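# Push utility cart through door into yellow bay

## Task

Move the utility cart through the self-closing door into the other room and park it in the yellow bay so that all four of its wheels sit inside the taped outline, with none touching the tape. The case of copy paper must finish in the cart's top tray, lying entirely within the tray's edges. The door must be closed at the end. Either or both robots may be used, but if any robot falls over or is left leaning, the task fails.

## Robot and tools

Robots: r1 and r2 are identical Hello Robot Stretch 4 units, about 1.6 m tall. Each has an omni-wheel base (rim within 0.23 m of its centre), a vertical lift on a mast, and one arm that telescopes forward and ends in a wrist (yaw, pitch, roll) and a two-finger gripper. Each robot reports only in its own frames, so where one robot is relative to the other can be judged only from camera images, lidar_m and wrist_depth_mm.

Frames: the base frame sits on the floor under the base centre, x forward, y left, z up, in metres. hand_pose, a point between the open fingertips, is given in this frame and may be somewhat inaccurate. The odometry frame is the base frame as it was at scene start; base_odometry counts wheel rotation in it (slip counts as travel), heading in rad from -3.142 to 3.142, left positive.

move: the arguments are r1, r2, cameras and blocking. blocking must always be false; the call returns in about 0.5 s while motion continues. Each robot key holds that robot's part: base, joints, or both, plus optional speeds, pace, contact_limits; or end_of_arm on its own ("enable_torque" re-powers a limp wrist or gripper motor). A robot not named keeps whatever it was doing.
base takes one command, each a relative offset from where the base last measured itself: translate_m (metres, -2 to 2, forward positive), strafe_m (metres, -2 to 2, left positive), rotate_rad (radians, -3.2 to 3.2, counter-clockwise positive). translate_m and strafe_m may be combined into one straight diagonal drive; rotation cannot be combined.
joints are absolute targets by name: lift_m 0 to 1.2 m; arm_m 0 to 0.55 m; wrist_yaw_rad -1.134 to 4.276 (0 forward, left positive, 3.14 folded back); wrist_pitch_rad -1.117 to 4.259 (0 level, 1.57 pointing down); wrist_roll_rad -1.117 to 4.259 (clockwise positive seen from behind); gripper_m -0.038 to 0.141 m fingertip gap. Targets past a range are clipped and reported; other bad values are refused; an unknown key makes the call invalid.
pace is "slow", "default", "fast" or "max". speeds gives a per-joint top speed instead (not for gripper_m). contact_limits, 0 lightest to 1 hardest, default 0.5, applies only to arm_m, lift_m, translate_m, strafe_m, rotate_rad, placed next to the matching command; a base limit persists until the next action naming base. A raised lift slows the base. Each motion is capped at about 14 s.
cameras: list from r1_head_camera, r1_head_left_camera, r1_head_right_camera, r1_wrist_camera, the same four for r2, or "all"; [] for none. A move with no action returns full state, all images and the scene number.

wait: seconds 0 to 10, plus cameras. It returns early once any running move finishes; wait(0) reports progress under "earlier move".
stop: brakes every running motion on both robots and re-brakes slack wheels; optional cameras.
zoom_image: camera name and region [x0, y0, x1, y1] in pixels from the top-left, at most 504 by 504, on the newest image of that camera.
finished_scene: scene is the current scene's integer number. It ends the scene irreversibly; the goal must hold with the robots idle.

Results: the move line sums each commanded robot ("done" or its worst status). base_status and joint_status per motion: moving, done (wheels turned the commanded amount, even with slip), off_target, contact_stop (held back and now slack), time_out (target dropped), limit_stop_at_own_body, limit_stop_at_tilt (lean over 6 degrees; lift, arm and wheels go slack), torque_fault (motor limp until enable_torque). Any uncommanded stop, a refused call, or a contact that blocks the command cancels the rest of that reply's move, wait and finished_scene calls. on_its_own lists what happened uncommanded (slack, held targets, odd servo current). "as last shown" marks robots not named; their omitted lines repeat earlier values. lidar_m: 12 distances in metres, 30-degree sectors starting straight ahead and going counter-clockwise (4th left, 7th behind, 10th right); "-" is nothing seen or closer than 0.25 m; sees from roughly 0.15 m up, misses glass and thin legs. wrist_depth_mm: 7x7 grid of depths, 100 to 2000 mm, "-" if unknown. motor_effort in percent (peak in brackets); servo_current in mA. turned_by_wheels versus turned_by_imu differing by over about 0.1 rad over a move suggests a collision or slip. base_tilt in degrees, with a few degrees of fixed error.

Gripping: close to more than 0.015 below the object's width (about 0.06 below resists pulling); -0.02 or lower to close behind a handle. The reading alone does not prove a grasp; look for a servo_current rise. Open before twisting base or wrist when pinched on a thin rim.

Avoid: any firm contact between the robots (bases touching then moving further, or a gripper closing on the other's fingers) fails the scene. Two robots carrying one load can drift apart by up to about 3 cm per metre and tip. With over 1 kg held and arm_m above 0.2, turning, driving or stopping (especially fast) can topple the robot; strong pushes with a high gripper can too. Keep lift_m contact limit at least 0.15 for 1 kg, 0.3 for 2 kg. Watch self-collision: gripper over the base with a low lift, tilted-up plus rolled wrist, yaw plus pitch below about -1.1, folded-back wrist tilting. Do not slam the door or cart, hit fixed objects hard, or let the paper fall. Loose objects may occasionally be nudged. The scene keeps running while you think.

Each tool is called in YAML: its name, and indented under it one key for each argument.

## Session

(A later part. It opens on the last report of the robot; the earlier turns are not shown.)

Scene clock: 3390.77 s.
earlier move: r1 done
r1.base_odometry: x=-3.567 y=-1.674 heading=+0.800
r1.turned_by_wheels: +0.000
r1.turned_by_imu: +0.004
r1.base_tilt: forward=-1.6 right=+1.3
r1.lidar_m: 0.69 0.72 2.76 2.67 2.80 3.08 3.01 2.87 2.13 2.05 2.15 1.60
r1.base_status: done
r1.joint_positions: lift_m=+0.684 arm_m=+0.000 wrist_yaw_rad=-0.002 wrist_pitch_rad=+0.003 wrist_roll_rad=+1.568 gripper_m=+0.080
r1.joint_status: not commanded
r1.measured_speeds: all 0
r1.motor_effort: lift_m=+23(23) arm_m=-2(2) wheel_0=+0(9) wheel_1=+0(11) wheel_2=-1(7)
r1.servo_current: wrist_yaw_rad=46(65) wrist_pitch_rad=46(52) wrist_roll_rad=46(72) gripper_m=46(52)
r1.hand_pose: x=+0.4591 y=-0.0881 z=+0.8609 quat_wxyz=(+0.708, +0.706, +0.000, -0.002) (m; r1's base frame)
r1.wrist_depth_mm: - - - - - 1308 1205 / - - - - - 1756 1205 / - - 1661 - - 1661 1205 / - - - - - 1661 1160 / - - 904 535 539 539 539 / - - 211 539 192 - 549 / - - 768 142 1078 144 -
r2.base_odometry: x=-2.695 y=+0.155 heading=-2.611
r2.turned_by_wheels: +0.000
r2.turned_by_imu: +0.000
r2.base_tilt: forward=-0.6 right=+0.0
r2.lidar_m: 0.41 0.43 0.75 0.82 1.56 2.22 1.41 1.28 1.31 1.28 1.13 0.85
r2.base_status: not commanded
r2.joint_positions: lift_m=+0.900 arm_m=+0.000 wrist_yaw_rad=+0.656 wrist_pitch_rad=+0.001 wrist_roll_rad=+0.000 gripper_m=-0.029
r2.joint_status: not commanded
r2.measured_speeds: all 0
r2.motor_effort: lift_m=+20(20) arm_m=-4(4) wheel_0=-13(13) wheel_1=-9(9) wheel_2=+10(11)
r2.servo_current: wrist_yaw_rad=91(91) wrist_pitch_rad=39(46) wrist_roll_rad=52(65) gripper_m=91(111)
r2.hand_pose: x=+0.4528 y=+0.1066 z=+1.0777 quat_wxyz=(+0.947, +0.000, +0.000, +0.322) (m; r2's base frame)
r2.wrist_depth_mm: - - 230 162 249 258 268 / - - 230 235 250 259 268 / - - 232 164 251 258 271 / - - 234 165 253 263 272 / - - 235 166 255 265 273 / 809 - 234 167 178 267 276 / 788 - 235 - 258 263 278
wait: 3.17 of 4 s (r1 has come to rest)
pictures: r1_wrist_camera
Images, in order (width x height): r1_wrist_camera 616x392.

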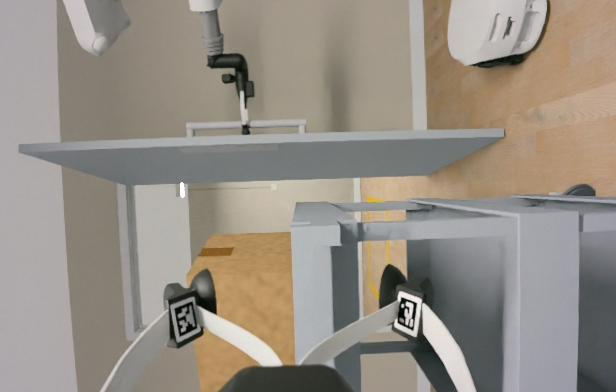

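move:
  blocking: false
  r1: {"base":{"translate_m":0.28,"strafe_m":0.02},"pace":"slow","contact_limits":{"translate_m":0.2}}

wait:
  seconds: 5

Scene clock: 3402.20 s.
move: r1 moving
r1.base_odometry: x=-3.559 y=-1.665 heading=+0.800
r1.turned_by_wheels: +0.000
r1.turned_by_imu: +0.000
r1.base_tilt: forward=-1.6 right=+1.3
r1.lidar_m: 0.66 0.71 2.76 2.67 2.80 3.12 3.02 2.86 2.10 2.05 2.13 1.59
r1.base_status: translate_m moving; strafe_m moving
r1.joint_positions: lift_m=+0.684 arm_m=+0.000 wrist_yaw_rad=-0.002 wrist_pitch_rad=+0.003 wrist_roll_rad=+1.568 gripper_m=+0.080
r1.joint_status: not commanded
r1.measured_speeds: translate_m=+0.049 strafe_m=+0.003 rotate_rad=+0.000 lift_m=+0.000 arm_m=+0.000 wrist_yaw_rad=+0.000 wrist_pitch_rad=+0.000 wrist_roll_rad=+0.000
r1.motor_effort: lift_m=+23(23) arm_m=-4(4) wheel_0=+6(7) wheel_1=+5(6) wheel_2=-5(6)
r1.servo_current: wrist_yaw_rad=52(65) wrist_pitch_rad=52(52) wrist_roll_rad=59(65) gripper_m=39(46)
r1.contact_limits: translate_m 0.2
r1.hand_pose: x=+0.4591 y=-0.0881 z=+0.8609 quat_wxyz=(+0.708, +0.706, +0.000, -0.002) (m; r1's base frame)
r1.wrist_depth_mm: - - - - - 1336 1182 / - - - - - 1756 1205 / - - - - - 1661 1229 / - - - - - 1661 1160 / - - 904 525 535 - 530 / - - 211 469 191 - 535 / - - 768 142 1118 144 -
r2: as last shown
r2.lidar_m: 0.42 0.43 0.73 0.81 1.52 2.25 1.43 1.29 1.31 1.27 1.14 0.84
r2.motor_effort: lift_m=+20(20) arm_m=-3(4) wheel_0=-12(13) wheel_1=-9(9) wheel_2=+10(11)
r2.servo_current: wrist_yaw_rad=85(91) wrist_pitch_rad=46(46) wrist_roll_rad=59(59) gripper_m=98(111)
r2.wrist_depth_mm: - - 230 162 248 258 270 / - - 230 234 250 258 268 / - - 233 164 251 262 271 / - - 234 165 251 263 273 / - - 235 167 255 264 274 / 809 - 232 167 178 267 276 / 778 - 235 - 256 262 278
pictures: none

Scene clock: 3405.80 s.
earlier move: r1 done
r1.base_odometry: x=-3.387 y=-1.459 heading=+0.800
r1.turned_by_wheels: +0.000
r1.turned_by_imu: +0.000
r1.base_tilt: forward=-1.6 right=+1.3
r1.lidar_m: 0.42 0.43 2.72 2.64 2.80 3.35 3.31 2.92 2.15 2.06 2.17 1.37
r1.base_status: done
r1.joint_positions: lift_m=+0.684 arm_m=+0.000 wrist_yaw_rad=-0.002 wrist_pitch_rad=+0.003 wrist_roll_rad=+1.568 gripper_m=+0.080
r1.joint_status: not commanded
r1.measured_speeds: all 0
r1.motor_effort: lift_m=+23(23) arm_m=-4(4) wheel_0=+2(8) wheel_1=+2(8) wheel_2=-2(7)
r1.servo_current: wrist_yaw_rad=46(72) wrist_pitch_rad=46(52) wrist_roll_rad=52(72) gripper_m=39(52)
r1.contact_limits: translate_m 0.2
r1.hand_pose: x=+0.4591 y=-0.0880 z=+0.8609 quat_wxyz=(+0.708, +0.706, +0.000, -0.002) (m; r1's base frame)
r1.wrist_depth_mm: - - - - - 1756 1138 / - - - - - 1708 1229 / - - - - - 1618 1205 / - - - - - 1756 1182 / - - 621 198 265 267 267 / - 477 211 199 193 - - / - 473 473 140 262 - -
r2.base_odometry: x=-2.695 y=+0.155 heading=-2.611
r2.turned_by_wheels: +0.000
r2.turned_by_imu: +0.001
r2.base_tilt: forward=-0.6 right=+0.1
r2.lidar_m: 0.40 0.41 0.70 0.86 1.46 2.24 1.44 1.29 1.31 1.25 1.14 0.86
r2.base_status: not commanded
r2.joint_positions: lift_m=+0.900 arm_m=+0.000 wrist_yaw_rad=+0.656 wrist_pitch_rad=+0.001 wrist_roll_rad=+0.000 gripper_m=-0.029
r2.joint_status: not commanded
r2.measured_speeds: all 0
r2.motor_effort: lift_m=+20(20) arm_m=-3(4) wheel_0=-12(13) wheel_1=-9(9) wheel_2=+11(11)
r2.servo_current: wrist_yaw_rad=72(91) wrist_pitch_rad=33(52) wrist_roll_rad=46(59) gripper_m=98(111)
r2.hand_pose: x=+0.4528 y=+0.1066 z=+1.0777 quat_wxyz=(+0.947, +0.000, +0.000, +0.322) (m; r2's base frame)
r2.wrist_depth_mm: - - 231 161 249 258 268 / - - 230 235 249 260 268 / - - 232 164 252 262 271 / - - 234 165 253 263 272 / - - 235 167 253 263 274 / 798 - 233 167 178 266 277 / 788 - 236 - 257 262 277
wait: 3.60 of 5 s (r1 has come to rest)
pictures: none

move:
  blocking: false
  r1: {"base":{"translate_m":0.025},"joints":{"gripper_m":-0.03},"pace":"slow","contact_limits":{"translate_m":0.2}}

wait:
  seconds: 2

move:
  blocking: false
  r1: {"base":{"translate_m":0.25},"pace":"slow","contact_limits":{"translate_m":0.4}}

wait:
  seconds: 5
  cameras: ["r1_head_camera"]

Scene clock: 3414.40 s.
move: r1 moving
r1.base_odometry: x=-3.378 y=-1.450 heading=+0.801
r1.turned_by_wheels: +0.001
r1.turned_by_imu: +0.000
r1.base_tilt: forward=-1.6 right=+1.3
r1.lidar_m: 0.40 0.42 2.74 2.65 2.79 3.39 3.31 2.88 2.15 2.07 2.16 1.32
r1.base_status: translate_m moving
r1.joint_positions: lift_m=+0.684 arm_m=+0.000 wrist_yaw_rad=-0.002 wrist_pitch_rad=+0.003 wrist_roll_rad=+1.568 gripper_m=+0.071
r1.joint_status: gripper_m moving
r1.measured_speeds: translate_m=+0.049 strafe_m=-0.001 rotate_rad=+0.001 lift_m=+0.000 arm_m=+0.000 wrist_yaw_rad=+0.000 wrist_pitch_rad=+0.000 wrist_roll_rad=+0.000
r1.motor_effort: lift_m=+23(23) arm_m=-3(4) wheel_0=+5(6) wheel_1=+5(5) wheel_2=-5(7)
r1.servo_current: wrist_yaw_rad=52(65) wrist_pitch_rad=46(59) wrist_roll_rad=46(52) gripper_m=59(78)
r1.contact_limits: translate_m 0.2
r1.hand_pose: x=+0.4591 y=-0.0879 z=+0.8609 quat_wxyz=(+0.708, +0.706, +0.001, -0.002) (m; r1's base frame)
r1.wrist_depth_mm: - - - - - 1661 1160 / - - - - - 1708 1205 / - - - - - 1661 1229 / - - - - - 1661 1205 / - - 597 187 - 253 256 / - 469 211 187 187 - - / - 459 462 138 249 - -
r2: as last shown
r2.turned_by_imu: +0.000
r2.base_tilt: forward=-0.5 right=+0.1
r2.lidar_m: 0.39 0.44 0.72 0.83 1.48 2.24 1.43 1.27 1.32 1.26 1.14 0.83
r2.motor_effort: lift_m=+20(20) arm_m=-3(3) wheel_0=-13(13) wheel_1=-9(9) wheel_2=+11(11)
r2.servo_current: wrist_yaw_rad=78(91) wrist_pitch_rad=39(46) wrist_roll_rad=39(52) gripper_m=104(104)
r2.wrist_depth_mm: - - 229 161 249 258 268 / - - 231 234 250 258 268 / - - 232 164 251 262 270 / - - 233 165 252 264 271 / - - 236 167 254 265 273 / 798 - 232 167 178 267 276 / 798 - 236 - 258 262 278
pictures: none

Scene clock: 3416.40 s.
earlier move: r1 moving
r1.base_odometry: x=-3.369 y=-1.442 heading=+0.801
r1.turned_by_wheels: +0.000
r1.turned_by_imu: +0.000
r1.base_tilt: forward=-1.6 right=+1.3
r1.lidar_m: 0.41 0.41 2.73 2.65 2.78 3.40 3.32 2.88 2.15 2.07 2.15 0.50
r1.base_status: done
r1.joint_positions: lift_m=+0.684 arm_m=+0.000 wrist_yaw_rad=-0.002 wrist_pitch_rad=+0.004 wrist_roll_rad=+1.568 gripper_m=+0.007
r1.joint_status: gripper_m moving
r1.measured_speeds: all 0
r1.motor_effort: lift_m=+23(23) arm_m=+4(4) wheel_0=+4(8) wheel_1=+2(5) wheel_2=-2(7)
r1.servo_current: wrist_yaw_rad=39(78) wrist_pitch_rad=46(59) wrist_roll_rad=46(65) gripper_m=78(85)
r1.contact_limits: translate_m 0.2
r1.hand_pose: x=+0.4591 y=-0.0879 z=+0.8605 quat_wxyz=(+0.708, +0.706, +0.001, -0.002) (m; r1's base frame)
r1.wrist_depth_mm: - - - - - 1661 1138 / - - - - - 1708 1205 / - - - - - 1618 1182 / - - - - - 1618 1182 / - - 609 178 - 248 249 / - 469 196 204 189 - - / - 439 442 144 238 - -
r2.base_odometry: x=-2.695 y=+0.155 heading=-2.611
r2.turned_by_wheels: +0.000
r2.turned_by_imu: +0.000
r2.base_tilt: forward=-0.6 right=+0.1
r2.lidar_m: 0.41 0.44 0.72 0.84 1.45 2.25 1.43 1.30 1.31 1.25 1.11 0.85
r2.base_status: not commanded
r2.joint_positions: lift_m=+0.900 arm_m=+0.000 wrist_yaw_rad=+0.656 wrist_pitch_rad=+0.001 wrist_roll_rad=+0.000 gripper_m=-0.029
r2.joint_status: not commanded
r2.measured_speeds: all 0
r2.motor_effort: lift_m=+20(20) arm_m=-3(4) wheel_0=-13(13) wheel_1=-8(9) wheel_2=+11(11)
r2.servo_current: wrist_yaw_rad=85(98) wrist_pitch_rad=33(46) wrist_roll_rad=52(59) gripper_m=104(111)
r2.hand_pose: x=+0.4528 y=+0.1066 z=+1.0777 quat_wxyz=(+0.947, +0.000, +0.000, +0.322) (m; r2's base frame)
r2.wrist_depth_mm: - - 230 162 249 259 268 / - - 230 235 250 259 268 / - - 232 164 251 259 271 / - - 234 165 251 263 272 / - - 235 167 255 264 276 / 809 - 232 167 178 266 274 / - - 236 - 258 262 278
wait: 2.00 s; no rest
pictures: none

Scene clock: 3416.90 s.
earlier move: r1 moving
move: r1 moving
r1.base_odometry: x=-3.361 y=-1.433 heading=+0.801
r1.turned_by_wheels: +0.001
r1.turned_by_imu: +0.001
r1.base_tilt: forward=-1.6 right=+1.2
r1.lidar_m: 0.37 0.41 2.75 2.64 2.79 3.41 3.33 2.90 2.13 2.07 2.18 0.48
r1.base_status: translate_m moving
r1.joint_positions: lift_m=+0.684 arm_m=+0.000 wrist_yaw_rad=-0.002 wrist_pitch_rad=+0.004 wrist_roll_rad=+1.568 gripper_m=-0.012
r1.joint_status: gripper_m moving
r1.measured_speeds: translate_m=+0.046 strafe_m=+0.001 rotate_rad=+0.004 lift_m=+0.000 arm_m=+0.000 wrist_yaw_rad=+0.000 wrist_pitch_rad=-0.027 wrist_roll_rad=+0.000
r1.motor_effort: lift_m=+23(23) arm_m=+4(4) wheel_0=+5(6) wheel_1=+6(6) wheel_2=-5(8)
r1.servo_current: wrist_yaw_rad=65(72) wrist_pitch_rad=46(52) wrist_roll_rad=59(59) gripper_m=91(104)
r1.contact_limits: translate_m 0.4
r1.hand_pose: x=+0.4591 y=-0.0879 z=+0.8608 quat_wxyz=(+0.708, +0.706, +0.001, -0.002) (m; r1's base frame)
r1.wrist_depth_mm: - - - - - 1708 1098 / - - - - - 1756 1205 / - - 1308 - - 1576 1160 / - - - - - 1756 1229 / - - 634 169 - 238 238 / - 480 215 186 183 - - / - 424 433 144 230 - -
r2: as last shown
r2.base_tilt: forward=-0.6 right=+0.2
r2.lidar_m: 0.39 0.43 0.73 0.85 1.46 2.28 1.45 1.29 1.31 1.26 1.14 0.88
r2.motor_effort: lift_m=+20(20) arm_m=-3(4) wheel_0=-12(13) wheel_1=-9(9) wheel_2=+10(11)
r2.servo_current: wrist_yaw_rad=78(91) wrist_pitch_rad=39(46) wrist_roll_rad=52(52) gripper_m=104(104)
r2.wrist_depth_mm: - - 230 162 249 258 268 / - - 230 235 249 260 270 / - - 232 164 252 260 271 / - - 234 165 252 264 272 / - - 234 167 254 264 273 / 809 - 233 167 178 266 276 / - - 236 - 257 263 278
pictures: none

Scene clock: 3420.17 s.
earlier move: r1 done
r1.base_odometry: x=-3.195 y=-1.262 heading=+0.801
r1.turned_by_wheels: +0.000
r1.turned_by_imu: +0.000
r1.base_tilt: forward=-1.6 right=+1.3
r1.lidar_m: 0.34 0.32 0.38 2.64 2.79 3.65 3.63 2.89 2.15 2.08 1.27 1.15
r1.base_status: done
r1.joint_positions: lift_m=+0.684 arm_m=+0.000 wrist_yaw_rad=+0.000 wrist_pitch_rad=+0.002 wrist_roll_rad=+1.568 gripper_m=-0.029
r1.joint_status: all done
r1.measured_speeds: all 0
r1.motor_effort: lift_m=+23(23) arm_m=+4(4) wheel_0=+6(10) wheel_1=+4(7) wheel_2=-2(12)
r1.servo_current: wrist_yaw_rad=59(72) wrist_pitch_rad=46(52) wrist_roll_rad=59(72) gripper_m=65(104)
r1.contact_limits: translate_m 0.4
r1.hand_pose: x=+0.4593 y=-0.0873 z=+0.8612 quat_wxyz=(+0.708, +0.706, +0.001, -0.001) (m; r1's base frame)
r1.wrist_depth_mm: - - - - - 1756 1229 / - - 1025 - - 1756 1255 / - - - - - 1576 1205 / - - - - - 1756 1281 / - - - 180 - 1537 1160 / - - - 187 225 252 - / - 152 182 148 215 124 -
r2.base_odometry: x=-2.695 y=+0.155 heading=-2.611
r2.turned_by_wheels: +0.000
r2.turned_by_imu: +0.000
r2.base_tilt: forward=-0.6 right=+0.1
r2.lidar_m: 0.41 0.43 0.85 0.89 4.68 2.25 1.42 1.31 1.31 1.27 1.12 0.90
r2.base_status: not commanded
r2.joint_positions: lift_m=+0.900 arm_m=+0.000 wrist_yaw_rad=+0.656 wrist_pitch_rad=+0.001 wrist_roll_rad=+0.000 gripper_m=-0.029
r2.joint_status: not commanded
r2.measured_speeds: all 0
r2.motor_effort: lift_m=+20(20) arm_m=-3(4) wheel_0=-12(13) wheel_1=-9(9) wheel_2=+11(11)
r2.servo_current: wrist_yaw_rad=78(98) wrist_pitch_rad=46(46) wrist_roll_rad=46(59) gripper_m=104(111)
r2.hand_pose: x=+0.4528 y=+0.1066 z=+1.0777 quat_wxyz=(+0.947, +0.000, +0.000, +0.322) (m; r2's base frame)
r2.wrist_depth_mm: - - 230 162 249 259 270 / - - 231 235 249 262 268 / - - 233 164 250 260 271 / - - 233 165 252 262 272 / 707 - 236 167 254 264 274 / 707 931 233 167 178 266 276 / 627 120 236 - 258 262 277
wait: 3.27 of 5 s (r1 has come to rest)
pictures: r1_head_camera
Images, in order (width x height): r1_head_camera 420x560.

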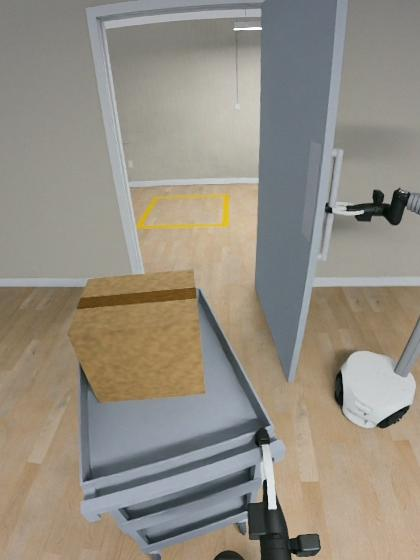

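move:
  blocking: false
  r1: {"base":{"translate_m":-0.22},"pace":"slow","contact_limits":{"translate_m":0.4}}

wait:
  seconds: 5
  cameras: ["r1_head_camera"]

Scene clock: 3453.23 s.
move: r1 moving
r1.base_odometry: x=-3.204 y=-1.271 heading=+0.801
r1.turned_by_wheels: +0.000
r1.turned_by_imu: +0.000
r1.base_tilt: forward=-1.6 right=+1.3
r1.lidar_m: 0.34 0.32 0.40 2.61 2.81 3.64 3.58 2.88 2.15 2.08 1.33 1.15
r1.base_status: translate_m moving
r1.joint_positions: lift_m=+0.684 arm_m=+0.000 wrist_yaw_rad=+0.003 wrist_pitch_rad=+0.002 wrist_roll_rad=+1.568 gripper_m=-0.029
r1.joint_status: not commanded
r1.measured_speeds: translate_m=-0.049 strafe_m=+0.000 rotate_rad=-0.001 lift_m=+0.000 arm_m=+0.000 wrist_yaw_rad=+0.000 wrist_pitch_rad=+0.000 wrist_roll_rad=+0.000
r1.motor_effort: lift_m=+23(23) arm_m=+0(4) wheel_0=-6(6) wheel_1=-7(7) wheel_2=+8(11)
r1.servo_current: wrist_yaw_rad=46(65) wrist_pitch_rad=46(46) wrist_roll_rad=46(59) gripper_m=59(65)
r1.contact_limits: translate_m 0.4
r1.hand_pose: x=+0.4595 y=-0.0867 z=+0.8612 quat_wxyz=(+0.708, +0.706, +0.002, +0.000) (m; r1's base frame)
r1.wrist_depth_mm: - - 1042 - - 1708 1229 / - - 1060 - - 1756 1229 / - - - - - 1708 1205 / - - - - - 1808 1255 / - - - 179 - 244 1078 / - - - 186 229 - - / - 152 404 163 214 - -
r2: as last shown
r2.lidar_m: 0.39 0.43 0.84 0.91 4.66 2.27 1.40 1.30 1.31 1.26 1.12 0.87
r2.servo_current: wrist_yaw_rad=78(91) wrist_pitch_rad=39(46) wrist_roll_rad=52(59) gripper_m=104(111)
r2.wrist_depth_mm: - - 230 162 248 258 270 / - - 231 234 250 259 268 / - - 232 164 251 260 271 / - - 234 165 252 262 273 / 707 - 235 167 254 264 274 / 699 1008 232 167 178 265 276 / 627 120 236 - 258 263 277
pictures: none

Scene clock: 3456.23 s.
earlier move: r1 done
r1.base_odometry: x=-3.348 y=-1.420 heading=+0.801
r1.turned_by_wheels: +0.000
r1.turned_by_imu: -0.001
r1.base_tilt: forward=-1.6 right=+1.2
r1.lidar_m: 0.38 0.40 2.74 2.65 2.79 3.44 3.35 2.89 2.15 2.07 2.18 0.48
r1.base_status: done
r1.joint_positions: lift_m=+0.684 arm_m=+0.000 wrist_yaw_rad=+0.002 wrist_pitch_rad=+0.002 wrist_roll_rad=+1.568 gripper_m=-0.029
r1.joint_status: not commanded
r1.measured_speeds: all 0
r1.motor_effort: lift_m=+23(23) arm_m=-3(4) wheel_0=-6(9) wheel_1=-4(7) wheel_2=+3(11)
r1.servo_current: wrist_yaw_rad=65(65) wrist_pitch_rad=46(46) wrist_roll_rad=46(72) gripper_m=65(72)
r1.contact_limits: translate_m 0.4
r1.hand_pose: x=+0.4595 y=-0.0868 z=+0.8612 quat_wxyz=(+0.708, +0.706, +0.001, +0.000) (m; r1's base frame)
r1.wrist_depth_mm: - - - - - 1708 1042 / - - - - - 1708 1255 / - - 1255 - - 1708 1229 / - - - - - 1756 1255 / - - - 231 - 238 237 / - 549 186 183 183 - - / - 153 427 156 227 - -
r2.base_odometry: x=-2.695 y=+0.155 heading=-2.611
r2.turned_by_wheels: +0.000
r2.turned_by_imu: +0.000
r2.base_tilt: forward=-0.6 right=+0.1
r2.lidar_m: 0.38 0.44 0.70 0.86 1.48 2.26 1.43 1.29 1.32 1.26 1.11 0.85
r2.base_status: not commanded
r2.joint_positions: lift_m=+0.900 arm_m=+0.000 wrist_yaw_rad=+0.656 wrist_pitch_rad=+0.001 wrist_roll_rad=+0.000 gripper_m=-0.029
r2.joint_status: not commanded
r2.measured_speeds: all 0
r2.motor_effort: lift_m=+20(20) arm_m=-3(4) wheel_0=-12(13) wheel_1=-9(9) wheel_2=+10(11)
r2.servo_current: wrist_yaw_rad=78(91) wrist_pitch_rad=33(46) wrist_roll_rad=39(59) gripper_m=104(111)
r2.hand_pose: x=+0.4528 y=+0.1066 z=+1.0777 quat_wxyz=(+0.947, +0.000, +0.000, +0.322) (m; r2's base frame)
r2.wrist_depth_mm: - - 231 161 247 257 268 / - - 230 235 250 259 270 / - - 232 164 250 260 271 / - - 234 165 251 262 272 / 831 - 236 167 254 265 274 / 788 - 232 167 179 267 277 / - 904 236 - 257 263 278
wait: 3.00 of 5 s (r1 has come to rest)
pictures: r1_head_camera
Images, in order (width x height): r1_head_camera 420x560.

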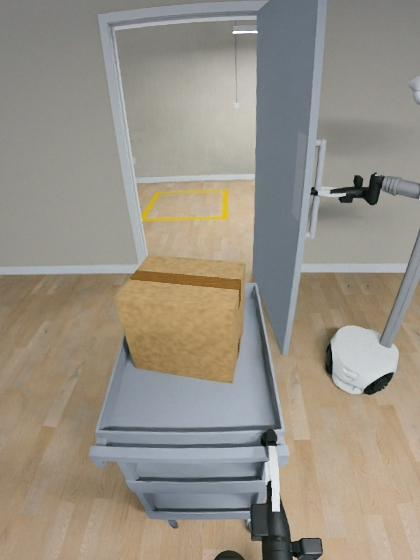

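move:
  blocking: false
  r1: {"base":{"translate_m":0.14},"pace":"slow","contact_limits":{"translate_m":0.4}}

wait:
  seconds: 4
  cameras: ["r1_head_camera"]

Scene clock: 3479.63 s.
move: r1 moving
r1.base_odometry: x=-3.340 y=-1.411 heading=+0.801
r1.turned_by_wheels: +0.000
r1.turned_by_imu: +0.000
r1.base_tilt: forward=-1.6 right=+1.3
r1.lidar_m: 0.38 0.39 2.73 2.64 2.79 3.45 3.37 2.89 2.15 2.06 2.20 0.47
r1.base_status: translate_m moving
r1.joint_positions: lift_m=+0.684 arm_m=+0.000 wrist_yaw_rad=-0.002 wrist_pitch_rad=+0.002 wrist_roll_rad=+1.568 gripper_m=-0.029
r1.joint_status: not commanded
r1.measured_speeds: translate_m=+0.048 strafe_m=+0.000 rotate_rad=+0.000 lift_m=+0.000 arm_m=+0.000 wrist_yaw_rad=-0.001 wrist_pitch_rad=+0.000 wrist_roll_rad=+0.000
r1.motor_effort: lift_m=+23(23) arm_m=+1(4) wheel_0=+4(6) wheel_1=+4(6) wheel_2=-9(10)
r1.servo_current: wrist_yaw_rad=39(59) wrist_pitch_rad=46(46) wrist_roll_rad=46(65) gripper_m=65(65)
r1.contact_limits: translate_m 0.4
r1.hand_pose: x=+0.4591 y=-0.0879 z=+0.8612 quat_wxyz=(+0.708, +0.706, +0.000, -0.001) (m; r1's base frame)
r1.wrist_depth_mm: - - - - - 1756 1025 / - - - - - 1661 1229 / - - 1308 - - 1576 1205 / - - - - - 1808 1281 / - - - 394 - 236 236 / - - 185 183 182 - - / - 153 418 153 224 124 -
r2: as last shown
r2.lidar_m: 0.40 0.44 0.72 0.84 1.49 2.25 1.46 1.29 1.30 1.24 1.13 0.85
r2.motor_effort: lift_m=+20(20) arm_m=-4(4) wheel_0=-13(13) wheel_1=-9(9) wheel_2=+10(11)
r2.servo_current: wrist_yaw_rad=65(85) wrist_pitch_rad=39(46) wrist_roll_rad=52(52) gripper_m=104(111)
r2.wrist_depth_mm: - - 230 161 249 258 268 / - - 231 234 250 258 270 / - - 233 164 251 262 272 / - - 234 165 252 263 273 / 831 - 235 167 255 264 274 / 788 - 234 167 178 267 276 / - - 236 - 258 262 278
pictures: none

Scene clock: 3481.83 s.
earlier move: r1 done
r1.base_odometry: x=-3.251 y=-1.320 heading=+0.801
r1.turned_by_wheels: +0.000
r1.turned_by_imu: +0.000
r1.base_tilt: forward=-1.6 right=+1.2
r1.lidar_m: 0.36 0.36 2.72 2.65 2.78 3.56 3.52 2.89 2.16 2.07 2.17 1.20
r1.base_status: done
r1.joint_positions: lift_m=+0.684 arm_m=+0.000 wrist_yaw_rad=-0.002 wrist_pitch_rad=+0.002 wrist_roll_rad=+1.568 gripper_m=-0.029
r1.joint_status: not commanded
r1.measured_speeds: all 0
r1.motor_effort: lift_m=+23(23) arm_m=+3(4) wheel_0=+4(7) wheel_1=+3(6) wheel_2=-2(11)
r1.servo_current: wrist_yaw_rad=39(65) wrist_pitch_rad=46(52) wrist_roll_rad=52(65) gripper_m=65(72)
r1.contact_limits: translate_m 0.4
r1.hand_pose: x=+0.4591 y=-0.0879 z=+0.8612 quat_wxyz=(+0.708, +0.706, +0.000, -0.001) (m; r1's base frame)
r1.wrist_depth_mm: - - - - - 1756 1182 / - - - - - 1756 1229 / - - - - - - 1182 / - - - - - 1756 1255 / - - - 177 - 242 1118 / - - 621 186 225 - - / - 152 397 163 218 - -
r2.base_odometry: x=-2.695 y=+0.155 heading=-2.611
r2.turned_by_wheels: +0.000
r2.turned_by_imu: +0.000
r2.base_tilt: forward=-0.6 right=+0.1
r2.lidar_m: 0.40 0.42 0.81 0.89 4.67 2.26 1.43 1.29 1.31 1.26 1.14 0.85
r2.base_status: not commanded
r2.joint_positions: lift_m=+0.900 arm_m=+0.000 wrist_yaw_rad=+0.656 wrist_pitch_rad=+0.001 wrist_roll_rad=+0.000 gripper_m=-0.029
r2.joint_status: not commanded
r2.measured_speeds: all 0
r2.motor_effort: lift_m=+20(21) arm_m=-3(4) wheel_0=-12(13) wheel_1=-9(9) wheel_2=+11(11)
r2.servo_current: wrist_yaw_rad=85(91) wrist_pitch_rad=39(46) wrist_roll_rad=59(59) gripper_m=104(111)
r2.hand_pose: x=+0.4528 y=+0.1066 z=+1.0777 quat_wxyz=(+0.947, +0.000, +0.000, +0.322) (m; r2's base frame)
r2.wrist_depth_mm: - - 230 162 248 258 267 / - - 230 234 249 259 268 / - - 233 164 251 260 271 / - - 234 165 251 263 273 / 798 - 235 167 255 265 274 / 768 1060 234 167 179 267 276 / 621 634 236 - 258 262 278
wait: 2.20 of 4 s (r1 has come to rest)
pictures: r1_head_camera
Images, in order (width x height): r1_head_camera 420x560.

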